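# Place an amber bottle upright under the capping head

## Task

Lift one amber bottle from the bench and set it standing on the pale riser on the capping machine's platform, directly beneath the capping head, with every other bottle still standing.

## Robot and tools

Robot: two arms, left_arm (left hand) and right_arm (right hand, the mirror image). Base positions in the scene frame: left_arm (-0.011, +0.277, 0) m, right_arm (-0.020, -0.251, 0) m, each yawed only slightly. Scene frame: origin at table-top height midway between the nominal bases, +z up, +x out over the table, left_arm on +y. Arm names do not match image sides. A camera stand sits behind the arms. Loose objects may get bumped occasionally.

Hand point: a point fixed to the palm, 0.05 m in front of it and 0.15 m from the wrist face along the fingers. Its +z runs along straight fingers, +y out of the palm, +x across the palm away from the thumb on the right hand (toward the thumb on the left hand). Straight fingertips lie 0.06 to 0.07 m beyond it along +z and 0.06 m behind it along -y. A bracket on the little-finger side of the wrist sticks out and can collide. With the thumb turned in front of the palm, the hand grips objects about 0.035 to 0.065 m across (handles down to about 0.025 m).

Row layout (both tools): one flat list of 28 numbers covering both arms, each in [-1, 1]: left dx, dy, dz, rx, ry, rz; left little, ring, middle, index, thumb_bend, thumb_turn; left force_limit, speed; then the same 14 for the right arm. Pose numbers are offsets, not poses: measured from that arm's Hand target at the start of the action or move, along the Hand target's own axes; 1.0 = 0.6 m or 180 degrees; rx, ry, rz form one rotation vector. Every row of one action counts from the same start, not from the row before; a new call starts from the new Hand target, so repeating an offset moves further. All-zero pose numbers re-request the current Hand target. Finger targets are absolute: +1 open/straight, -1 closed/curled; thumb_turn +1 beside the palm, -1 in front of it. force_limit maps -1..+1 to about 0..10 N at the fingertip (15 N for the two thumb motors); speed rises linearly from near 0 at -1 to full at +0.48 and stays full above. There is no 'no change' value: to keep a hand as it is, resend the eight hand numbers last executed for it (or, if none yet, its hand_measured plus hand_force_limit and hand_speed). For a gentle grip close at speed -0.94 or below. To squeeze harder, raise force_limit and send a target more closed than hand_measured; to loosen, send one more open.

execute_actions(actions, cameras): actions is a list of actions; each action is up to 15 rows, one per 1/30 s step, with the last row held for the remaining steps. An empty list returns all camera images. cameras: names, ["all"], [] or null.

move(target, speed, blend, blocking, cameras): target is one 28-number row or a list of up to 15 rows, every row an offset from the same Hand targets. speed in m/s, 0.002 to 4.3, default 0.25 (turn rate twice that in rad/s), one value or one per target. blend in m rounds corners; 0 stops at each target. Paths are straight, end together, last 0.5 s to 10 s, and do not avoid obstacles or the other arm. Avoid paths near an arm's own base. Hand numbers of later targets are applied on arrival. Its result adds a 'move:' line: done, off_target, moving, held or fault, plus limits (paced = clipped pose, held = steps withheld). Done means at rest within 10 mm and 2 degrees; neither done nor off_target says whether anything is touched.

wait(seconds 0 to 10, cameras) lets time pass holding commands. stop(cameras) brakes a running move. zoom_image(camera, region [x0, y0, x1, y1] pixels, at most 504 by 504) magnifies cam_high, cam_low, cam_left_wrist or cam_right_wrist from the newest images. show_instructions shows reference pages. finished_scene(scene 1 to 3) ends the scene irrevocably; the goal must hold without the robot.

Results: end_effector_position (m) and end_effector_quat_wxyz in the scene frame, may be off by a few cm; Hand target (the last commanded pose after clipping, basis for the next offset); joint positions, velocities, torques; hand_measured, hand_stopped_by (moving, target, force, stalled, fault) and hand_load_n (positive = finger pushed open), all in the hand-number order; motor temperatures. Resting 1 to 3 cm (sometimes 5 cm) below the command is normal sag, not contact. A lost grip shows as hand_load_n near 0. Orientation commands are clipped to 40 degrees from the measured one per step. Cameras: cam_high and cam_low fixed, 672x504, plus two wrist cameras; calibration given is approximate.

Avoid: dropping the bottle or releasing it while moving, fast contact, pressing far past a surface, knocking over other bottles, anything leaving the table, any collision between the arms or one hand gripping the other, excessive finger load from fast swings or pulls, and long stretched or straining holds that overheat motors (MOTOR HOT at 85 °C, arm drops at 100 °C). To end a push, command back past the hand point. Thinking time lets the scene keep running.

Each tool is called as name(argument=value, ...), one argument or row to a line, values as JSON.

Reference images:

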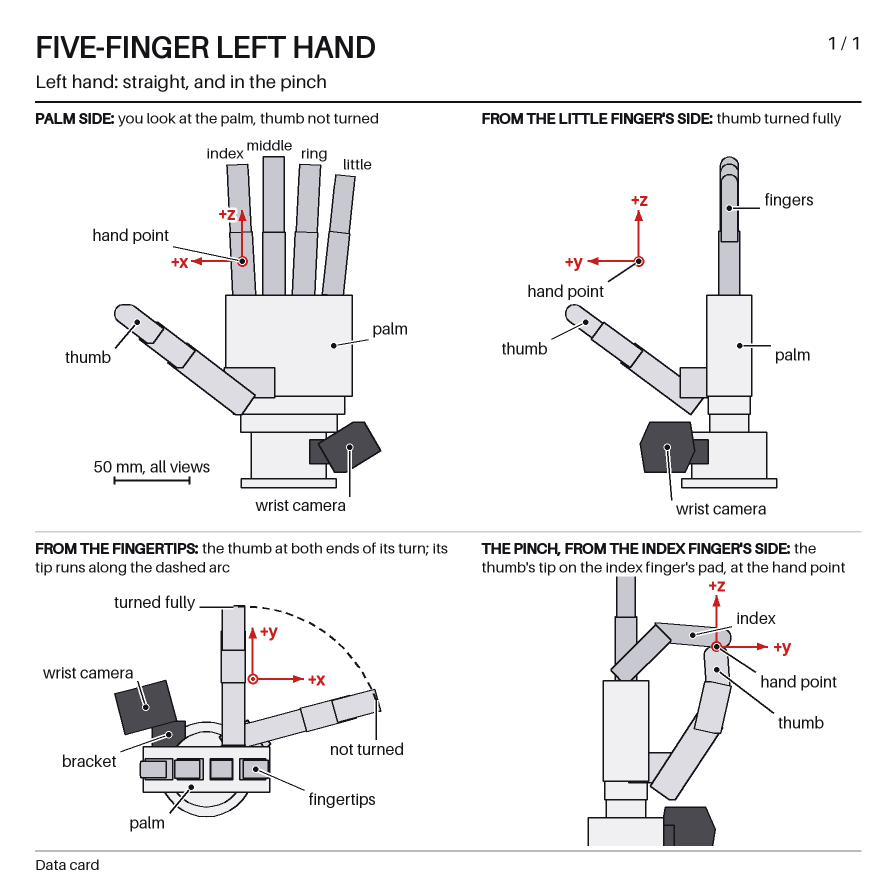

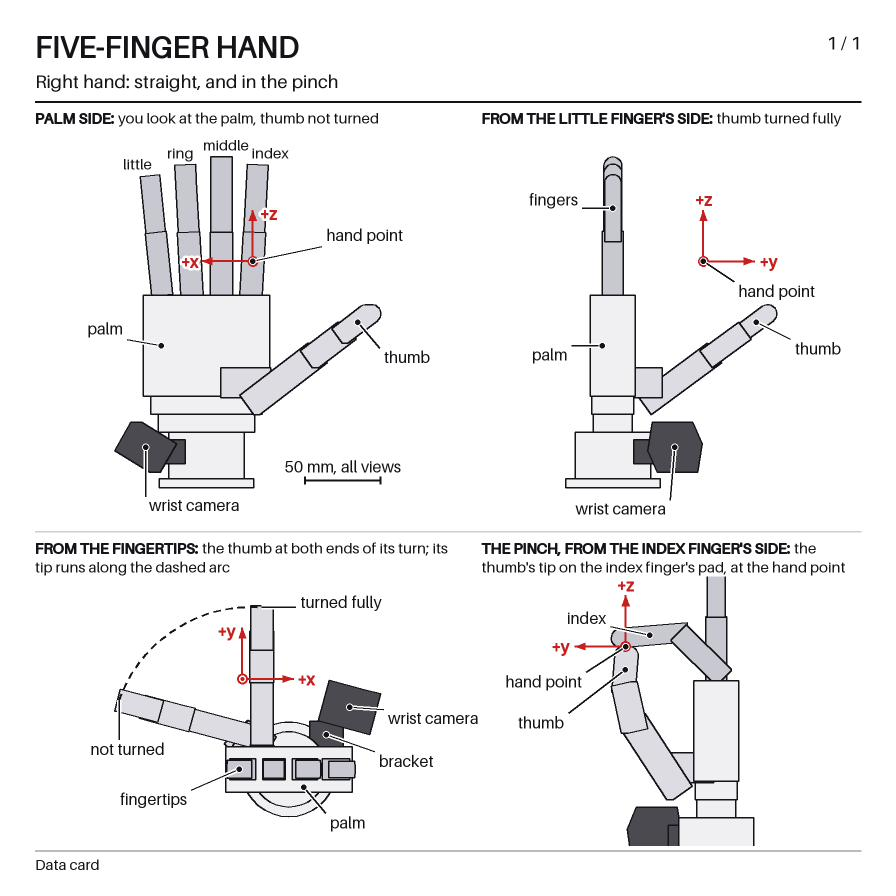

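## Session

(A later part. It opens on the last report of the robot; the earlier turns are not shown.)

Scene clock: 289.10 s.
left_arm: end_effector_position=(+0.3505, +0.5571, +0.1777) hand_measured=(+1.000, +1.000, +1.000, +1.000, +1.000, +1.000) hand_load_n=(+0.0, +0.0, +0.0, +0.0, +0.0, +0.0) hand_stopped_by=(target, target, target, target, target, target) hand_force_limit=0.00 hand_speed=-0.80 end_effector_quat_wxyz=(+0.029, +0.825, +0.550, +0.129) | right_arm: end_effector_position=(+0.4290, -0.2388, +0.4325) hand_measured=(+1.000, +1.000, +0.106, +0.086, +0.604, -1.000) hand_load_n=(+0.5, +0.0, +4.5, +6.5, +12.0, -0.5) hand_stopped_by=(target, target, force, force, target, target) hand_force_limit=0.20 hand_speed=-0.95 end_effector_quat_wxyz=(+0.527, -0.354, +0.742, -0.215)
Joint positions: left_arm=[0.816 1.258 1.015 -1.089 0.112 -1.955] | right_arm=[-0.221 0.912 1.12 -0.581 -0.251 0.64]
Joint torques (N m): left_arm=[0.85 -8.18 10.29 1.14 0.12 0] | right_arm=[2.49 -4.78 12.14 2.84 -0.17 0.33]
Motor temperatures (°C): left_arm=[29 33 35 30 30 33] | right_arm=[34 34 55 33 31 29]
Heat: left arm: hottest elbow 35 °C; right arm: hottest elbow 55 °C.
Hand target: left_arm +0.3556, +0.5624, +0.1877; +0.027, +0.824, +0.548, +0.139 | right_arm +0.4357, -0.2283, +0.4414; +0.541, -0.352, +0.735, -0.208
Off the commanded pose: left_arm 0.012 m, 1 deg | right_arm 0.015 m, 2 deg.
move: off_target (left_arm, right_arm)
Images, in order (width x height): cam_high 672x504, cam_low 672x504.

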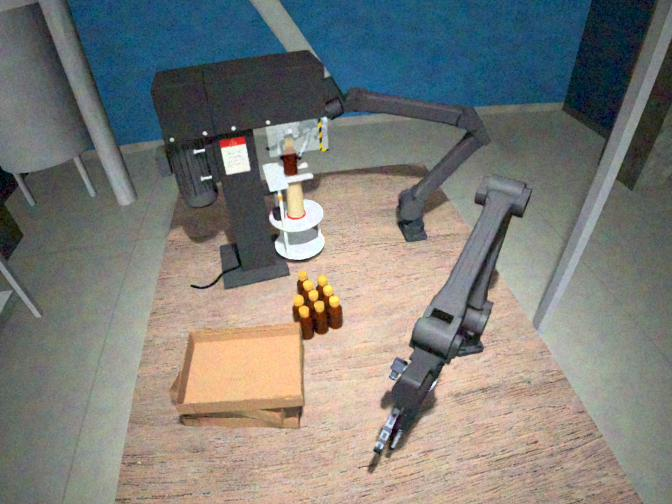

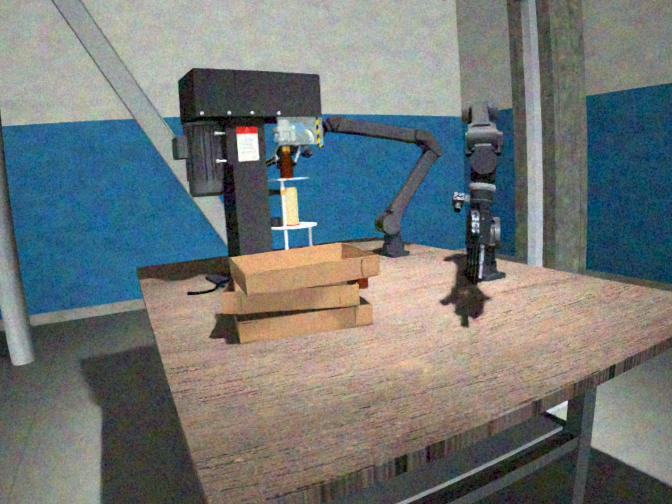

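move(
  target=[
    [0,0,0,0,0,0, 1,1,1,1,1,1,0.0,-0.8, 0.0207,0.0223,-0.0092,-0.0129,0.0122,0.0056, 1,1,-0.5,-0.5,0.6,-1,0.2,-0.95],
  ],
  speed=0.03,
  cameras=["cam_high","cam_low"],
)

zoom_image(
  camera="cam_low",
  region=[255, 100, 375, 220],
)

zoom_image(
  camera="cam_high",
  region=[250, 100, 370, 220],
)

Scene clock: 296.13 s.
left_arm: end_effector_position=(+0.3505, +0.5571, +0.1777) hand_measured=(+1.000, +1.000, +1.000, +1.000, +1.000, +1.000) hand_load_n=(+0.0, +0.0, +0.0, -0.5, +0.0, +0.0) hand_stopped_by=(target, target, target, target, target, target) hand_force_limit=0.00 hand_speed=-0.80 end_effector_quat_wxyz=(+0.029, +0.825, +0.550, +0.129) | right_arm: end_effector_position=(+0.4238, -0.2377, +0.4213) hand_measured=(+1.000, +1.000, +0.106, +0.086, +0.604, -1.000) hand_load_n=(+0.0, +0.0, +5.5, +6.0, +12.0, -1.0) hand_stopped_by=(target, target, force, force, target, target) hand_force_limit=0.20 hand_speed=-0.95 end_effector_quat_wxyz=(+0.515, -0.356, +0.752, -0.207)
Joint positions: left_arm=[0.816 1.258 1.015 -1.089 0.112 -1.955] | right_arm=[-0.221 0.907 1.107 -0.607 -0.251 0.64]
Joint torques (N m): left_arm=[0.91 -7.94 10.11 1.11 0.13 -0.01] | right_arm=[1.79 -5.01 12.05 1.74 -0.22 0.32]
Heat: left arm: hottest elbow 35 °C; right arm: hottest elbow 54 °C.
Hand target: left_arm +0.3556, +0.5624, +0.1877; +0.027, +0.824, +0.548, +0.139 | right_arm +0.4245, -0.2290, +0.4258; +0.521, -0.352, +0.753, -0.195
Off the commanded pose: left_arm 0.012 m, 1 deg | right_arm 0.010 m, 1 deg.
move: off_target (left_arm)
Images, in order (width x height): cam_high 672x504, cam_low 672x504.

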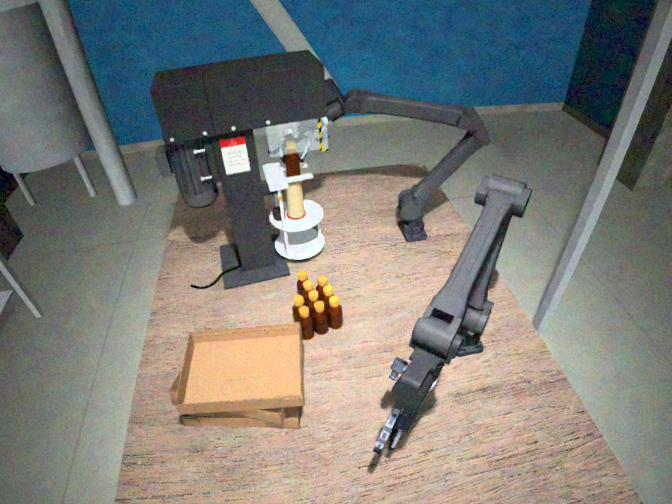

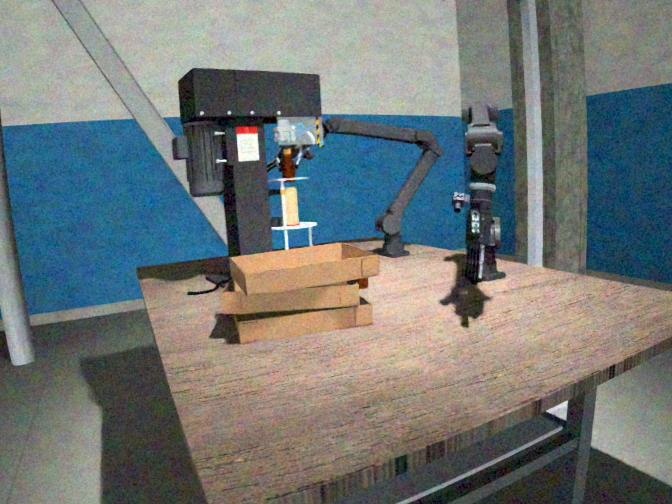

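Scaled by 4.200 from the camera's 672x504 image, which has a finer 960x720 frame.

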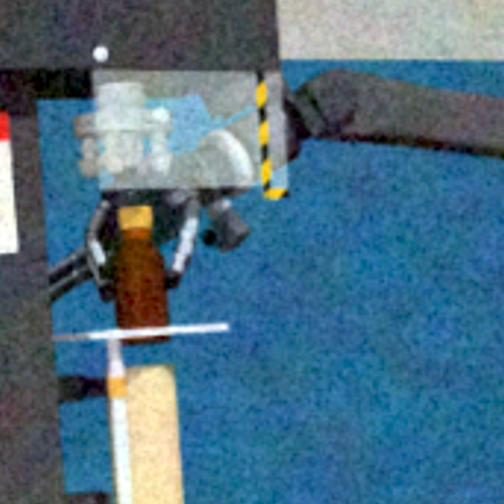

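Scaled by 4.200 from the camera's 672x504 image, which has a finer 960x720 frame.

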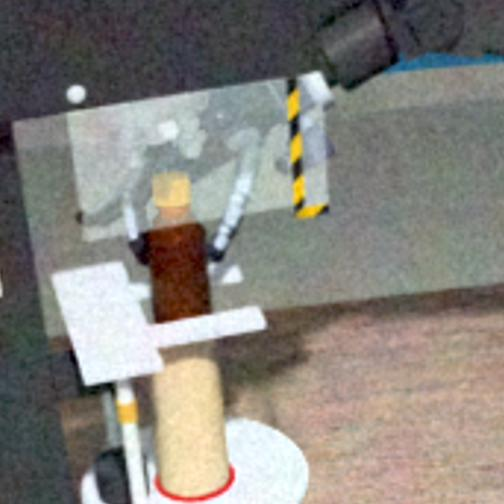

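move(
  target=[
    [0,0,0,0,0,0, 1,1,1,1,1,1,0.0,-0.8, 0.0193,0.0227,0.007,-0.0032,0.0031,0.0028, 1,1,-0.5,-0.5,0.6,-1,0.2,-0.95],
  ],
  speed=0.025,
  cameras=["cam_high","cam_low"],
)

zoom_image(
  camera="cam_low",
  region=[255, 100, 375, 220],
)

zoom_image(
  camera="cam_high",
  region=[250, 100, 370, 220],
)

Scene clock: 299.03 s.
left_arm: end_effector_position=(+0.3505, +0.5571, +0.1777) hand_measured=(+1.000, +1.000, +1.000, +1.000, +1.000, +1.000) hand_load_n=(+0.0, +0.0, +0.0, +0.0, +0.0, +0.0) hand_stopped_by=(target, target, target, target, target, target) hand_force_limit=0.00 hand_speed=-0.80 end_effector_quat_wxyz=(+0.029, +0.825, +0.550, +0.129) | right_arm: end_effector_position=(+0.4200, -0.2368, +0.4035) hand_measured=(+1.000, +1.000, +0.106, +0.086, +0.604, -1.000) hand_load_n=(+0.0, +0.0, +5.0, +6.0, +12.0, -0.5) hand_stopped_by=(target, target, force, force, target, target) hand_force_limit=0.20 hand_speed=-0.95 end_effector_quat_wxyz=(+0.507, -0.352, +0.762, -0.197)
Joint positions: left_arm=[0.816 1.258 1.015 -1.089 0.112 -1.955] | right_arm=[-0.221 0.898 1.069 -0.606 -0.25 0.654]
Joint torques (N m): left_arm=[1.38 -8.41 10.14 1.2 0.11 -0.01] | right_arm=[2.02 -5.13 11.21 2.48 -0.17 0.23]
Heat: left arm: hottest elbow 35 °C; right arm: hottest elbow 54 °C.
Hand target: left_arm +0.3556, +0.5624, +0.1877; +0.027, +0.824, +0.548, +0.139 | right_arm +0.4215, -0.2280, +0.4077; +0.516, -0.351, +0.758, -0.191
Off the commanded pose: left_arm 0.012 m, 1 deg | right_arm 0.010 m, 1 deg.
move: off_target (left_arm)
Images, in order (width x height): cam_high 672x504, cam_low 672x504.

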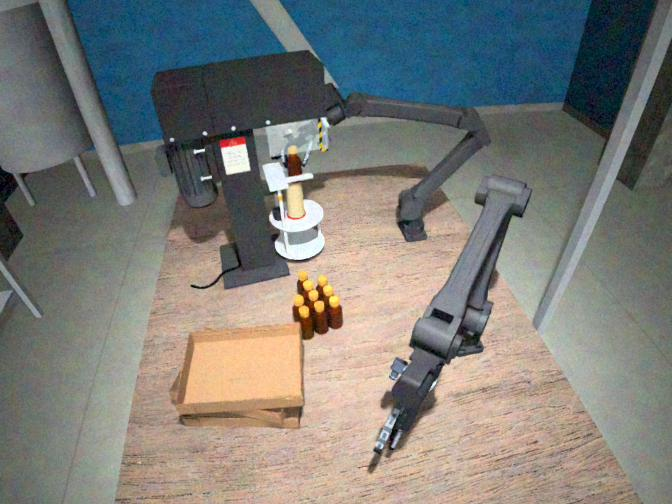

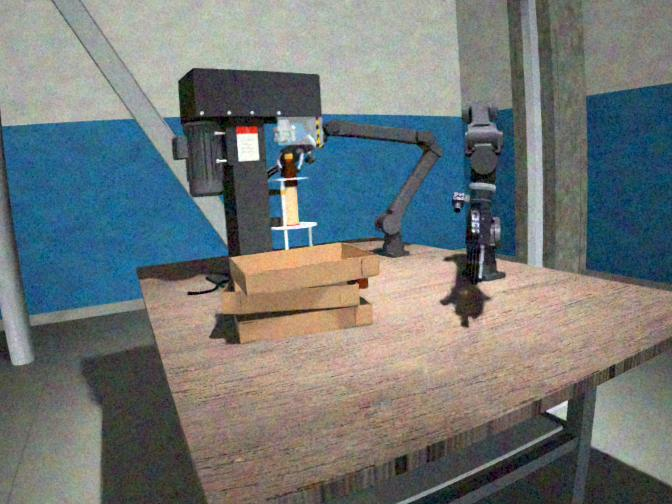

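Scaled by 4.200 from the camera's 672x504 image, which has a finer 960x720 frame.

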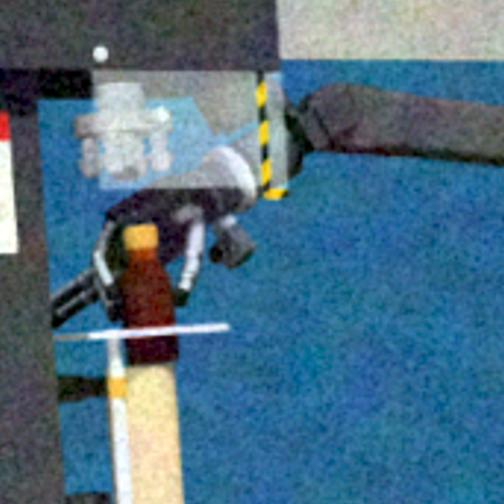

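Scaled by 4.200 from the camera's 672x504 image, which has a finer 960x720 frame.

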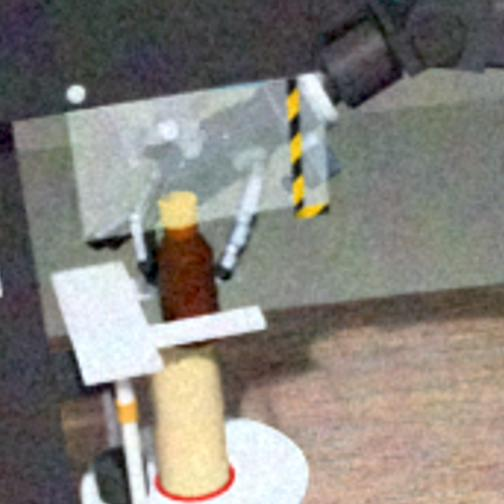

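move(
  target=[
    [0,0,0,0,0,0, 1,1,1,1,1,1,0.0,-0.8, 0.0053,0.0048,0.0092,0,0,0, 1,1,-0.5,-0.5,0.6,-1,0.2,-0.95],
  ],
  speed=0.02,
  cameras=["cam_high","cam_low"],
)

zoom_image(
  camera="cam_low",
  region=[255, 100, 375, 220],
)

zoom_image(
  camera="cam_high",
  region=[250, 100, 370, 220],
)

Scene clock: 301.60 s.
left_arm: end_effector_position=(+0.3505, +0.5571, +0.1777) hand_measured=(+1.000, +1.000, +1.000, +1.000, +1.000, +1.000) hand_load_n=(+0.0, +0.0, +0.0, +0.5, +0.0, +0.0) hand_stopped_by=(target, target, target, target, target, target) hand_force_limit=0.00 hand_speed=-0.80 end_effector_quat_wxyz=(+0.029, +0.825, +0.550, +0.129) | right_arm: end_effector_position=(+0.4221, -0.2362, +0.4026) hand_measured=(+1.000, +1.000, +0.106, +0.086, +0.604, -1.000) hand_load_n=(+0.0, +0.0, +5.0, +6.5, +12.0, +0.5) hand_stopped_by=(target, target, force, force, target, target) hand_force_limit=0.20 hand_speed=-0.95 end_effector_quat_wxyz=(+0.511, -0.349, +0.760, -0.197)
Joint positions: left_arm=[0.816 1.258 1.015 -1.089 0.112 -1.955] | right_arm=[-0.219 0.898 1.06 -0.586 -0.25 0.66]
Joint torques (N m): left_arm=[1.26 -8.23 10.37 1.16 0.09 0.01] | right_arm=[2.14 -4.84 10.86 2.47 -0.04 0.19]
Heat: left arm: hottest elbow 35 °C; right arm: hottest elbow 53 °C.
Hand target: left_arm +0.3556, +0.5624, +0.1877; +0.027, +0.824, +0.548, +0.139 | right_arm +0.4249, -0.2280, +0.4015; +0.516, -0.351, +0.758, -0.191
Off the commanded pose: left_arm 0.012 m, 1 deg | right_arm 0.009 m, 1 deg.
move: off_target (left_arm)
Images, in order (width x height): cam_high 672x504, cam_low 672x504.

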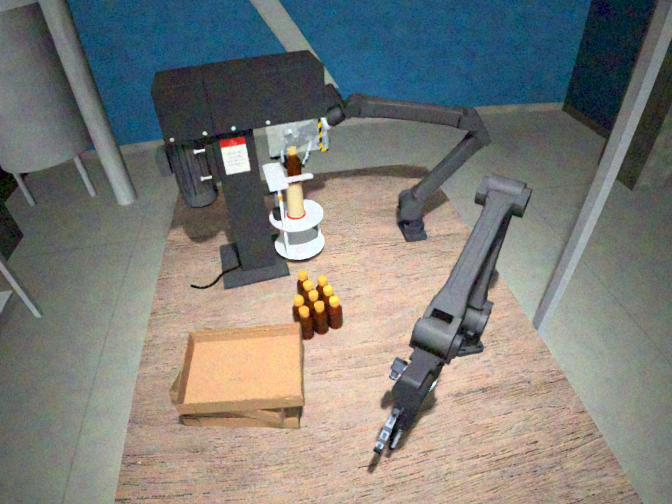

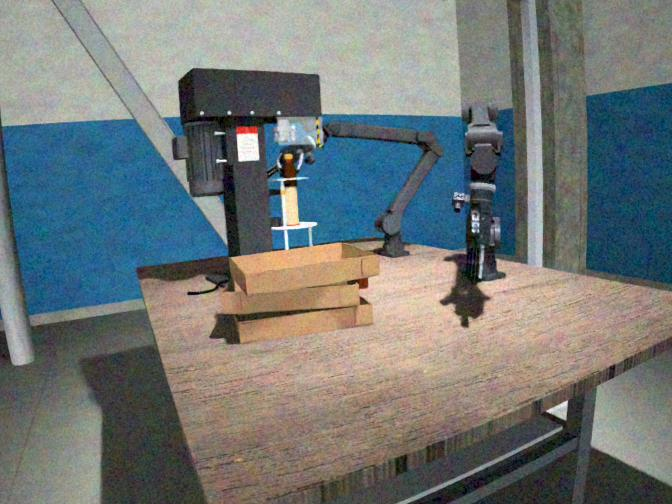

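Scaled by 4.200 from the camera's 672x504 image, which has a finer 960x720 frame.

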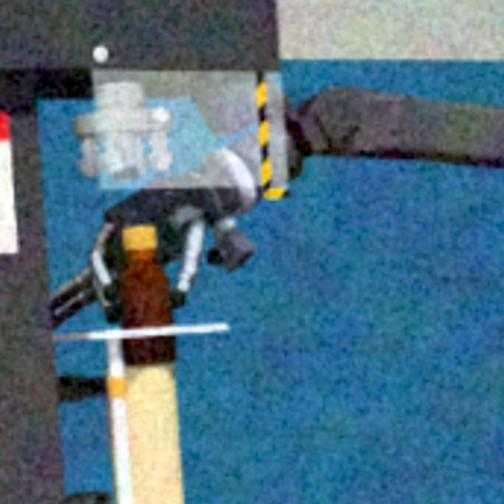

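Scaled by 4.200 from the camera's 672x504 image, which has a finer 960x720 frame.

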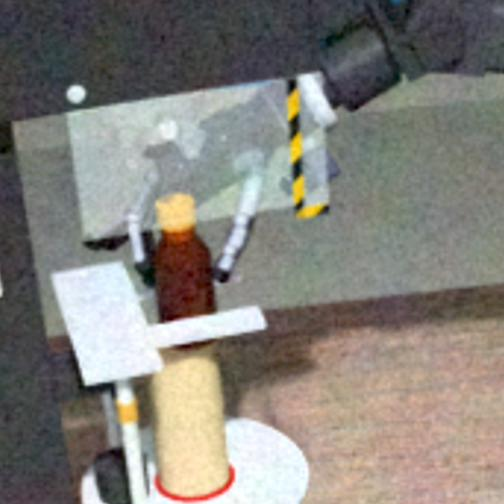

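move(
  target=[
    [0,0,0,0,0,0, 1,1,1,1,1,1,0.0,-0.8, 0.0055,0.0058,0.0040,0,0,0, 1,1,-0.5,-0.5,0.6,-1,0.2,-0.95],
  ],
  speed=0.02,
  cameras=["cam_high","cam_low"],
)

zoom_image(
  camera="cam_low",
  region=[265, 130, 325, 200],
)

zoom_image(
  camera="cam_high",
  region=[265, 130, 335, 200],
)

Scene clock: 303.47 s.
left_arm: end_effector_position=(+0.3505, +0.5571, +0.1777) hand_measured=(+1.000, +1.000, +1.000, +1.000, +1.000, +1.000) hand_load_n=(+0.0, +0.0, +0.0, +0.0, +0.0, +0.0) hand_stopped_by=(target, target, target, target, target, target) hand_force_limit=0.00 hand_speed=-0.80 end_effector_quat_wxyz=(+0.029, +0.825, +0.550, +0.129) | right_arm: end_effector_position=(+0.4235, -0.2352, +0.4019) hand_measured=(+1.000, +1.000, +0.106, +0.086, +0.604, -1.000) hand_load_n=(+0.0, +0.0, +5.0, +6.0, +12.5, +0.5) hand_stopped_by=(target, target, force, force, target, target) hand_force_limit=0.20 hand_speed=-0.95 end_effector_quat_wxyz=(+0.516, -0.348, +0.757, -0.198)
Joint positions: left_arm=[0.816 1.258 1.015 -1.089 0.112 -1.955] | right_arm=[-0.216 0.897 1.051 -0.567 -0.25 0.665]
Joint torques (N m): left_arm=[1.03 -8 10.32 1.25 0.11 -0.05] | right_arm=[2.08 -4.66 10.48 2.19 -0.01 0.12]
Heat: left arm: hottest elbow 35 °C; right arm: hottest elbow 53 °C.
Hand target: left_arm +0.3556, +0.5624, +0.1877; +0.027, +0.824, +0.548, +0.139 | right_arm +0.4251, -0.2279, +0.3963; +0.516, -0.351, +0.758, -0.191
Off the commanded pose: left_arm 0.012 m, 1 deg | right_arm 0.009 m, 1 deg.
move: off_target (left_arm)
Images, in order (width x height): cam_high 672x504, cam_low 672x504.

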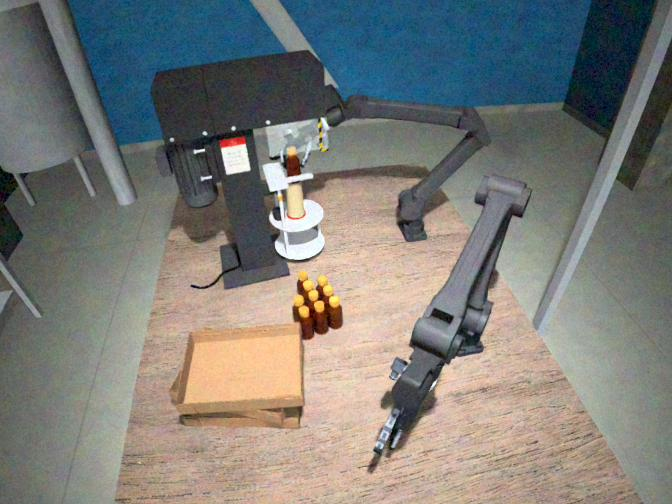

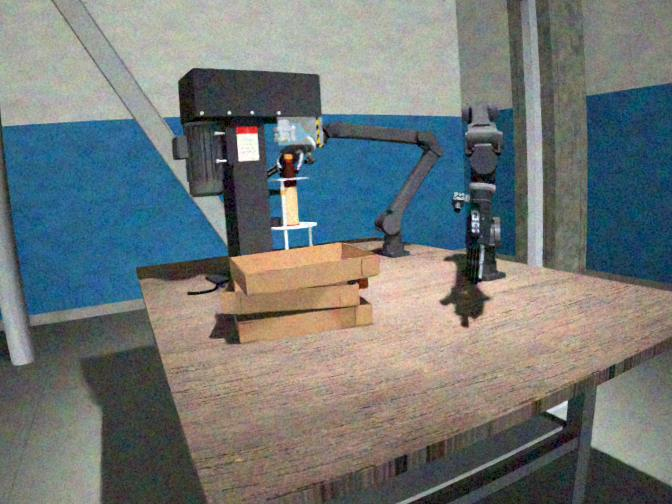

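Scaled by 7.200 from the camera's 672x504 image, which has a finer 960x720 frame.

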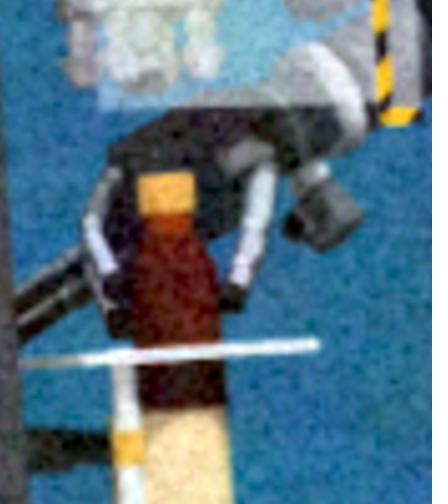

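Scaled by 7.200 from the camera's 672x504 image, which has a finer 960x720 frame.

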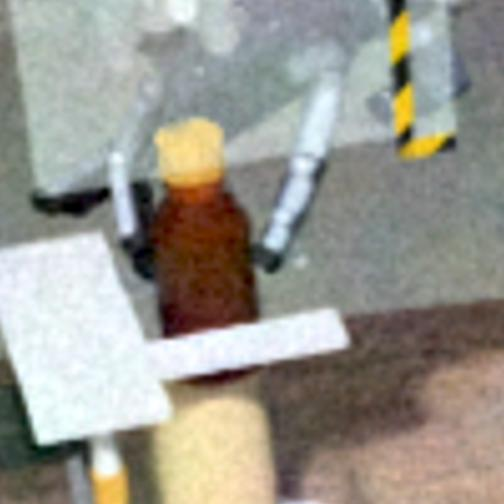

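move(
  target=[
    [0,0,0,0,0,0, 1,1,1,1,1,1,0.0,-0.8, 0,0,0,0,0,0, 1,1,0.3,0.3,0.75,-1,0.2,-0.85],
  ],
  speed=0.02,
  cameras=["cam_high","cam_low","cam_right_wrist"],
)

zoom_image(
  camera="cam_low",
  region=[265, 130, 325, 200],
)

zoom_image(
  camera="cam_high",
  region=[265, 130, 335, 200],
)

Scene clock: 306.50 s.
left_arm: end_effector_position=(+0.3505, +0.5571, +0.1777) hand_measured=(+1.000, +1.000, +1.000, +1.000, +1.000, +1.000) hand_load_n=(+0.0, +0.5, +0.0, +0.0, +0.0, +0.0) hand_stopped_by=(target, target, target, target, target, target) hand_force_limit=0.00 hand_speed=-0.80 end_effector_quat_wxyz=(+0.029, +0.825, +0.550, +0.129) | right_arm: end_effector_position=(+0.4229, -0.2352, +0.3987) hand_measured=(+1.000, +1.000, +0.300, +0.300, +0.750, -1.000) hand_load_n=(+0.0, +0.0, +0.0, +0.0, +0.0, +0.0) hand_stopped_by=(target, target, target, target, target, target) hand_force_limit=0.20 hand_speed=-0.85 end_effector_quat_wxyz=(+0.514, -0.348, +0.759, -0.197)
Joint positions: left_arm=[0.816 1.258 1.015 -1.089 0.112 -1.955] | right_arm=[-0.216 0.896 1.045 -0.567 -0.248 0.666]
Joint torques (N m): left_arm=[1.32 -8 10.25 1.28 0.1 0] | right_arm=[2.08 -4.42 10.92 2.28 -0.06 0.12]
Heat: left arm: hottest elbow 35 °C; right arm: hottest elbow 53 °C.
Hand target: left_arm +0.3556, +0.5624, +0.1877; +0.027, +0.824, +0.548, +0.139 | right_arm +0.4252, -0.2279, +0.3964; +0.516, -0.351, +0.758, -0.191
Off the commanded pose: left_arm 0.012 m, 1 deg | right_arm 0.008 m, 1 deg.
move: off_target (left_arm)
camera_calibration:
cam_right_wrist: T_world_to_cam=[[-0.393333, 0.417792, -0.818986, 0.588501], [-0.352865, 0.753967, 0.554094, 0.104926], [0.848985, 0.506935, -0.149136, -0.0730601], [0, 0, 0, 1]] pos_world=[0.330528, -0.287945, 0.41294]
Images, in order (width x height): cam_high 672x504, cam_low 672x504, cam_right_wrist 672x504.

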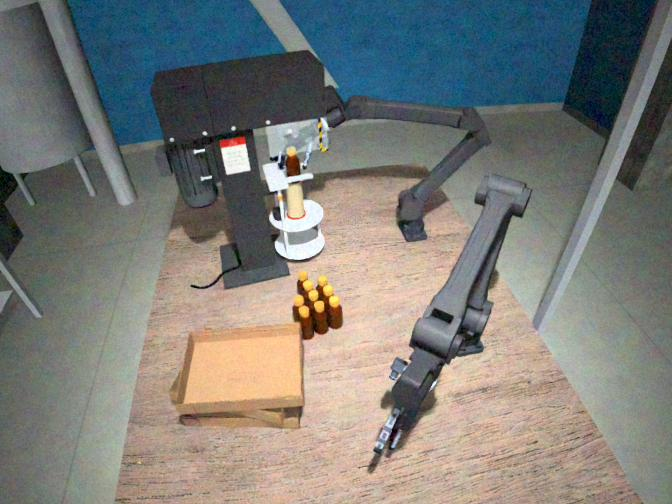

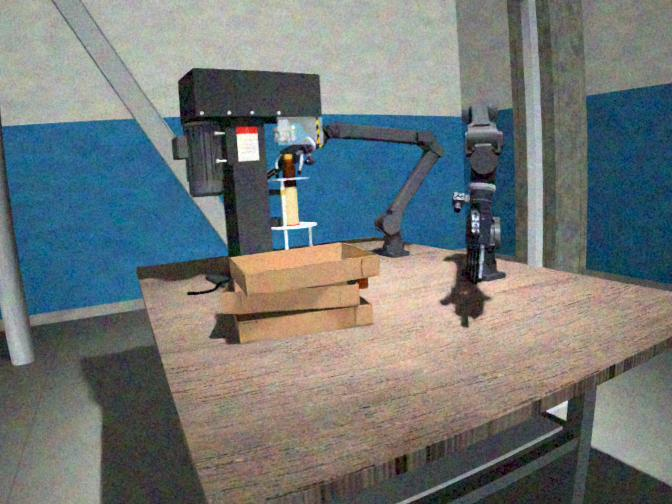

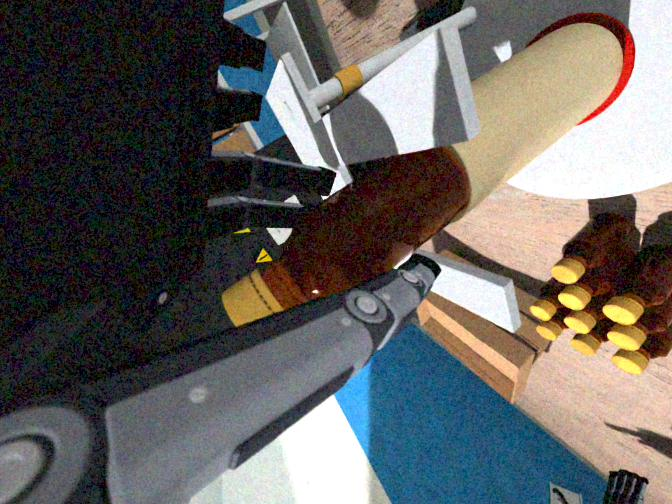

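Scaled by 7.200 from the camera's 672x504 image, which has a finer 960x720 frame.

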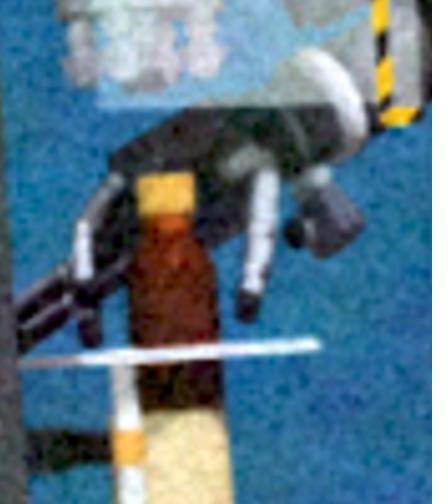

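Scaled by 7.200 from the camera's 672x504 image, which has a finer 960x720 frame.

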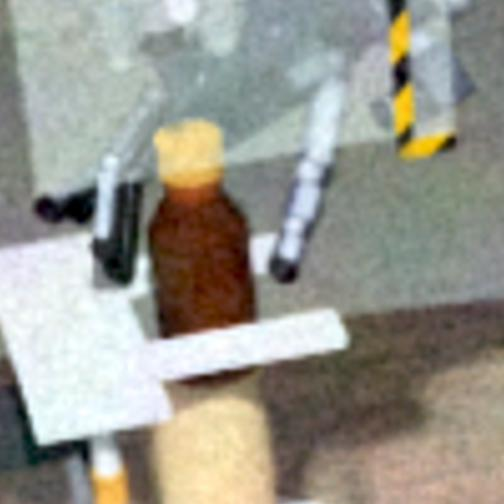

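move(
  target=[
    [0,0,0,0,0,0, 1,1,1,1,1,1,0.0,-0.8, 0,0,0,0,0,0, 1,1,0.88,0.88,0.88,-1,0.2,-0.6],
  ],
  speed=0.02,
  cameras=["cam_low","cam_right_wrist"],
)

zoom_image(
  camera="cam_low",
  region=[255, 130, 325, 200],
)

zoom_image(
  camera="cam_right_wrist",
  region=[200, 0, 500, 300],
)

Scene clock: 310.10 s.
left_arm: end_effector_position=(+0.3505, +0.5571, +0.1777) hand_measured=(+1.000, +1.000, +1.000, +1.000, +1.000, +1.000) hand_load_n=(+0.0, +0.0, +0.0, +0.0, +0.0, +0.0) hand_stopped_by=(target, target, target, target, target, target) hand_force_limit=0.00 hand_speed=-0.80 end_effector_quat_wxyz=(+0.029, +0.825, +0.550, +0.129) | right_arm: end_effector_position=(+0.4229, -0.2352, +0.3987) hand_measured=(+1.000, +1.000, +0.880, +0.880, +0.880, -1.000) hand_load_n=(+0.0, +0.0, +0.0, +0.0, +0.0, +0.0) hand_stopped_by=(target, target, target, target, target, target) hand_force_limit=0.20 hand_speed=-0.60 end_effector_quat_wxyz=(+0.514, -0.348, +0.759, -0.197)
Joint positions: left_arm=[0.816 1.258 1.015 -1.089 0.112 -1.955] | right_arm=[-0.216 0.896 1.045 -0.567 -0.248 0.666]
Joint torques (N m): left_arm=[0.97 -8.18 10.21 1.14 0.1 -0.03] | right_arm=[2.08 -4.66 10.97 2.17 -0.09 0.13]
Heat: left arm: hottest elbow 35 °C; right arm: hottest elbow 52 °C.
Hand target: left_arm +0.3556, +0.5624, +0.1877; +0.027, +0.824, +0.548, +0.139 | right_arm +0.4252, -0.2278, +0.3964; +0.516, -0.351, +0.758, -0.191
Off the commanded pose: left_arm 0.012 m, 1 deg | right_arm 0.008 m, 1 deg.
move: off_target (left_arm)
camera_calibration:
cam_right_wrist: T_world_to_cam=[[-0.393333, 0.417792, -0.818986, 0.588501], [-0.352865, 0.753967, 0.554094, 0.104926], [0.848985, 0.506935, -0.149136, -0.0730601], [0, 0, 0, 1]] pos_world=[0.330528, -0.287945, 0.41294]
Images, in order (width x height): cam_low 672x504, cam_right_wrist 672x504.

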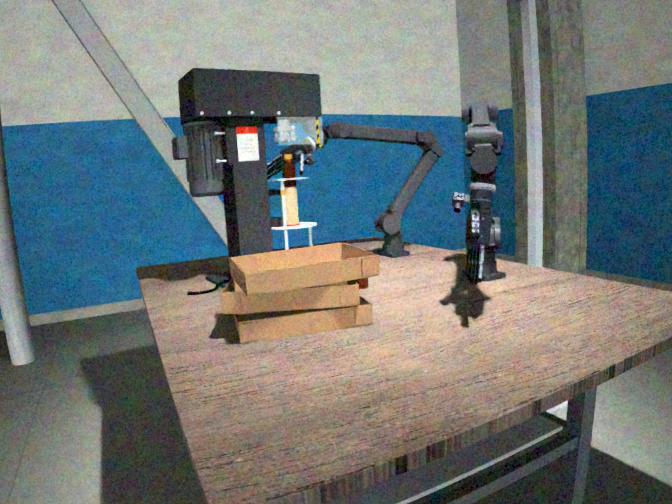

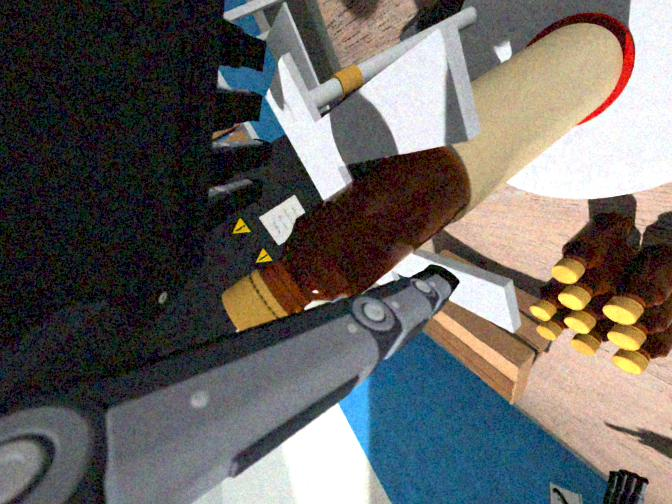

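Scaled by 7.200 from the camera's 672x504 image, which has a finer 960x720 frame.

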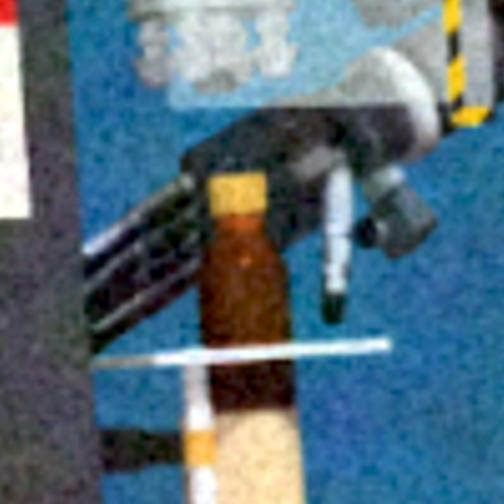

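Scaled by 1.680 from the camera's 672x504 image, which has a finer 960x720 frame.

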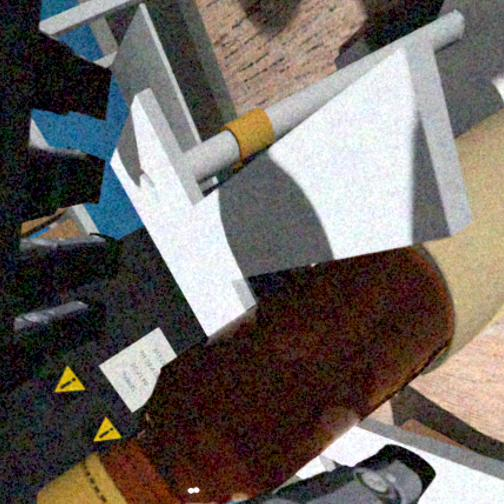

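move(
  target=[
    [0,0,0,0,0,0, 1,1,1,1,1,1,0.0,-0.8, 0.0523,0.046,-0.2108,0,0,0, 1,1,0.88,0.88,0.88,-1,0.2,-0.6],
  ],
  speed=0.06,
  cameras=["cam_high","cam_low","cam_right_wrist"],
)

zoom_image(
  camera="cam_low",
  region=[255, 130, 325, 200],
)

zoom_image(
  camera="cam_high",
  region=[265, 130, 335, 200],
)

Scene clock: 314.73 s.
left_arm: end_effector_position=(+0.3505, +0.5571, +0.1777) hand_measured=(+1.000, +1.000, +1.000, +1.000, +1.000, +1.000) hand_load_n=(+0.0, +0.0, +0.0, +0.0, +0.0, +0.0) hand_stopped_by=(target, target, target, target, target, target) hand_force_limit=0.00 hand_speed=-0.80 end_effector_quat_wxyz=(+0.029, +0.825, +0.550, +0.129) | right_arm: end_effector_position=(+0.2963, -0.2373, +0.4083) hand_measured=(+1.000, +1.000, +0.880, +0.880, +0.880, -1.000) hand_load_n=(+0.0, +0.0, +0.0, +0.0, +0.0, +0.0) hand_stopped_by=(target, target, target, target, target, target) hand_force_limit=0.20 hand_speed=-0.60 end_effector_quat_wxyz=(+0.519, -0.352, +0.757, -0.185)
Joint positions: left_arm=[0.816 1.258 1.015 -1.089 0.112 -1.955] | right_arm=[-0.414 0.586 0.959 -0.826 -0.454 0.583]
Joint torques (N m): left_arm=[0.97 -8.18 10.29 1.24 0.11 -0.01] | right_arm=[-0.5 -1.2 10.91 1.47 -0.38 -0.11]
Heat: left arm: hottest elbow 35 °C; right arm: hottest elbow 52 °C.
Hand target: left_arm +0.3556, +0.5624, +0.1877; +0.027, +0.824, +0.548, +0.139 | right_arm +0.2931, -0.2410, +0.4079; +0.516, -0.351, +0.758, -0.191
Off the commanded pose: left_arm 0.012 m, 1 deg | right_arm 0.005 m, 1 deg.
move: off_target (left_arm)
camera_calibration:
cam_right_wrist: T_world_to_cam=[[-0.402355, 0.423389, -0.811697, 0.548521], [-0.368555, 0.736698, 0.56696, 0.0518083], [0.83802, 0.527274, -0.140372, 0.0414169], [0, 0, 0, 1]] pos_world=[0.205086, -0.292243, 0.421674]
Images, in order (width x height): cam_high 672x504, cam_low 672x504, cam_right_wrist 672x504.

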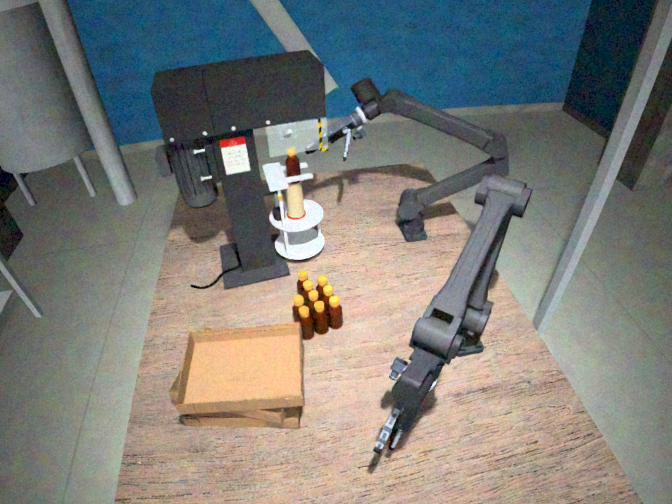

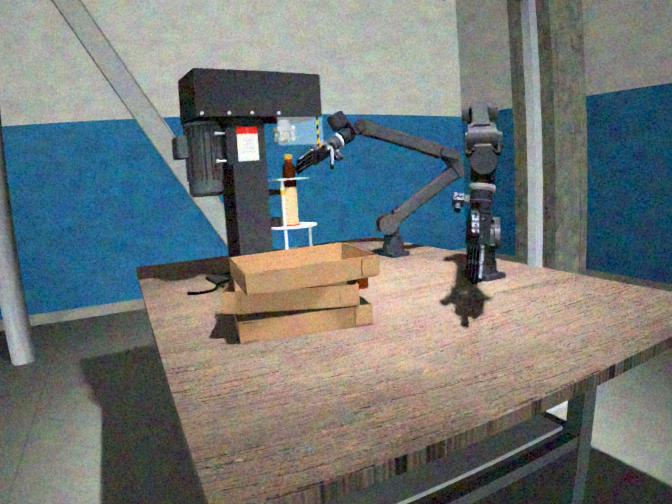

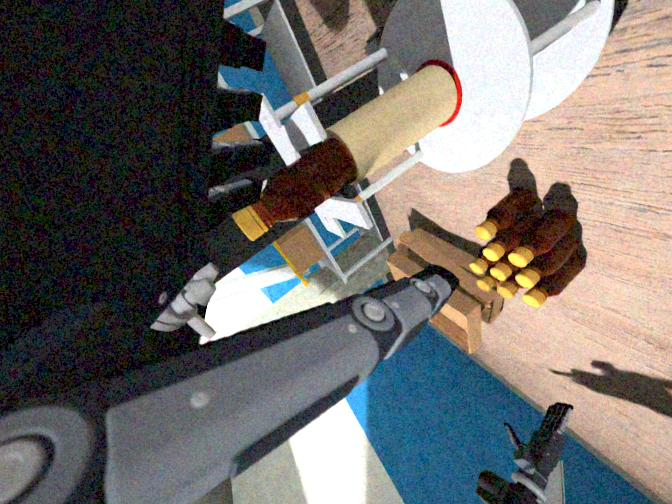

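Scaled by 7.200 from the camera's 672x504 image, which has a finer 960x720 frame.

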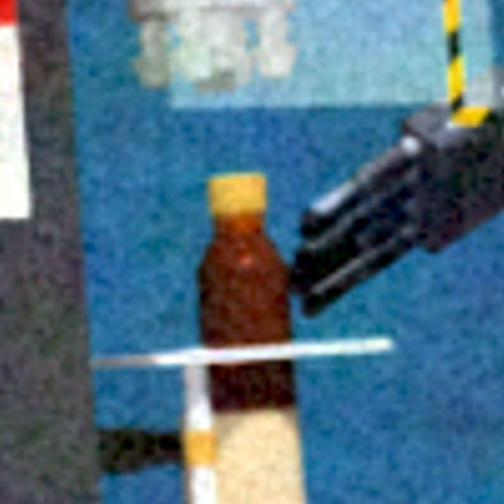

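Scaled by 7.200 from the camera's 672x504 image, which has a finer 960x720 frame.

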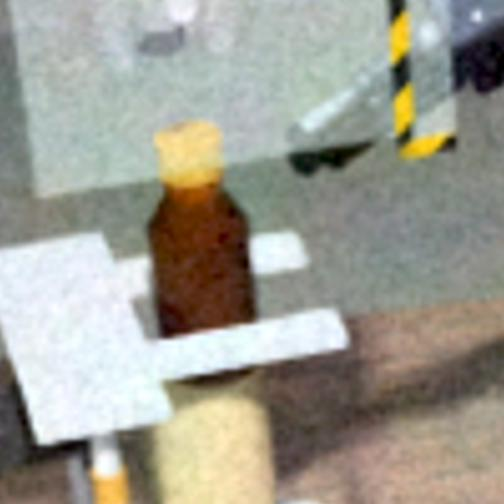

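move(
  target=[
    [-0.3757,0.0813,-0.1175,-0.0985,0.3203,0.5548, 1,1,1,1,0.6,-1,0.0,-0.2, 0,0,0,0,0,0, 1,1,0.88,0.88,0.88,-1,0.2,-0.6],
  ],
  speed=0.2,
  cameras=["all"],
)

zoom_image(
  camera="cam_high",
  region=[340, 250, 480, 390],
)

zoom_image(
  camera="cam_low",
  region=[340, 130, 520, 310],
)

Scene clock: 327.07 s.
left_arm: end_effector_position=(+0.3001, +0.3334, +0.2223) hand_measured=(+1.000, +1.000, +1.000, +1.000, +0.600, -1.000) hand_load_n=(+0.0, +0.0, +0.0, +0.0, +0.0, +0.0) hand_stopped_by=(target, target, target, target, target, target) hand_force_limit=0.00 hand_speed=-0.20 end_effector_quat_wxyz=(-0.208, +0.777, -0.310, +0.507) | right_arm: end_effector_position=(+0.2963, -0.2374, +0.4083) hand_measured=(+1.000, +1.000, +0.880, +0.880, +0.880, -1.000) hand_load_n=(+0.0, +0.0, +0.0, +0.0, +0.0, +0.0) hand_stopped_by=(target, target, target, target, target, target) hand_force_limit=0.20 hand_speed=-0.60 end_effector_quat_wxyz=(+0.519, -0.352, +0.757, -0.185)
Joint positions: left_arm=[0.721 0.571 0.472 -0.418 0.633 -0.476] | right_arm=[-0.415 0.586 0.959 -0.826 -0.454 0.582]
Joint torques (N m): left_arm=[0.62 -0.79 8.62 2.93 0.4 0.02] | right_arm=[-0.5 -0.97 10.86 1.37 -0.35 -0.11]
Motor temperatures (°C): left_arm=[29 33 35 30 30 33] | right_arm=[34 34 50 33 31 29]
Heat: left arm: hottest elbow 35 °C; right arm: hottest elbow 50 °C.
Hand target: left_arm +0.3000, +0.3299, +0.2200; -0.211, +0.770, -0.319, +0.510 | right_arm +0.2931, -0.2411, +0.4079; +0.516, -0.350, +0.758, -0.191
Off the commanded pose: left_arm 0.004 m, 1 deg | right_arm 0.005 m, 1 deg.
move: done
camera_calibration:
cam_left_wrist: T_world_to_cam=[[0.377174, 0.499126, 0.780137, -0.444988], [-0.241743, -0.760091, 0.603177, 0.198161], [0.894036, -0.416096, -0.166026, 0.0249758], [0, 0, 0, 1]] pos_world=[0.193413, 0.383118, 0.231772]
cam_right_wrist: T_world_to_cam=[[-0.402212, 0.422842, -0.812053, 0.548524], [-0.368526, 0.73716, 0.566377, 0.0522577], [0.838101, 0.527067, -0.140667, 0.0415166], [0, 0, 0, 1]] pos_world=[0.205086, -0.292343, 0.421673]

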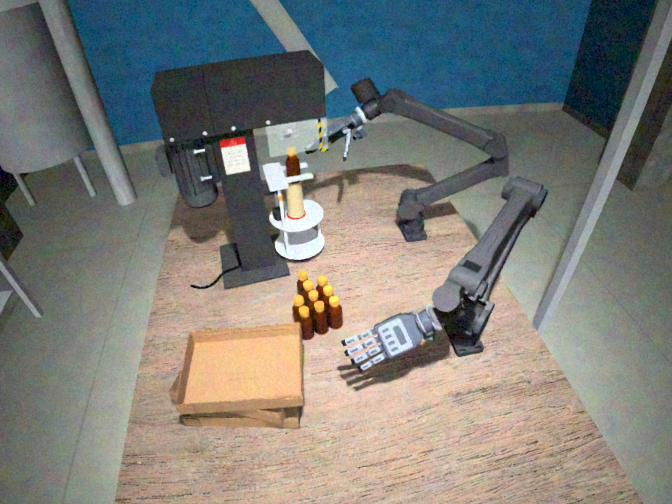

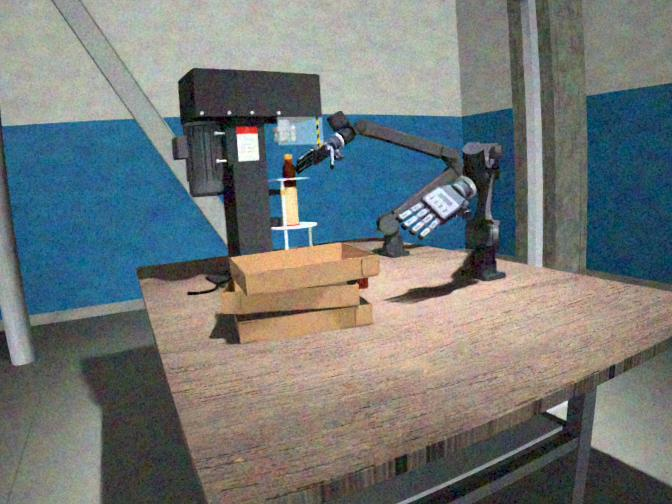

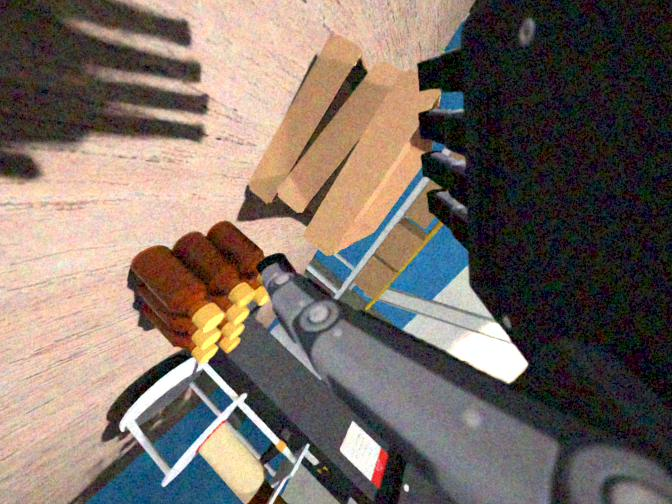

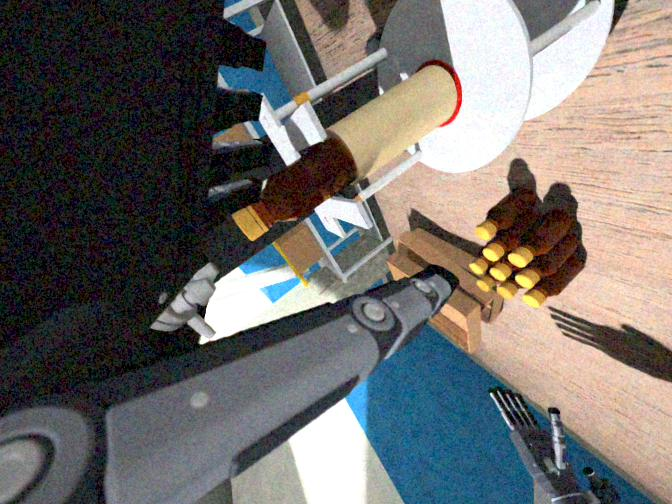

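Scaled by 3.600 from the camera's 672x504 image, which has a finer 960x720 frame.

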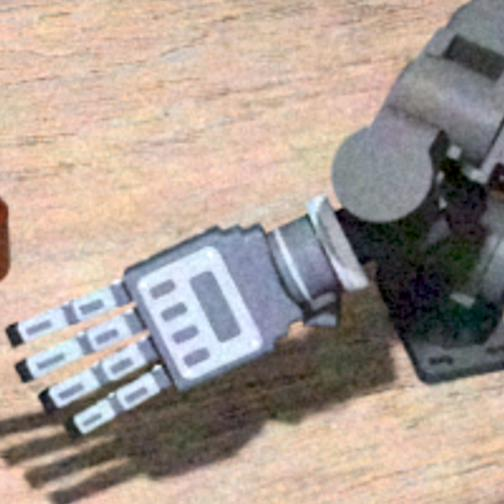

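Scaled by 2.800 from the camera's 672x504 image, which has a finer 960x720 frame.

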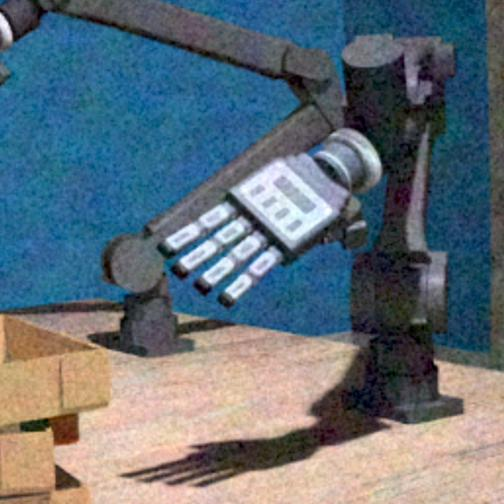

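finished_scene(
  scene=1,
)

The scene is finished: the task was done.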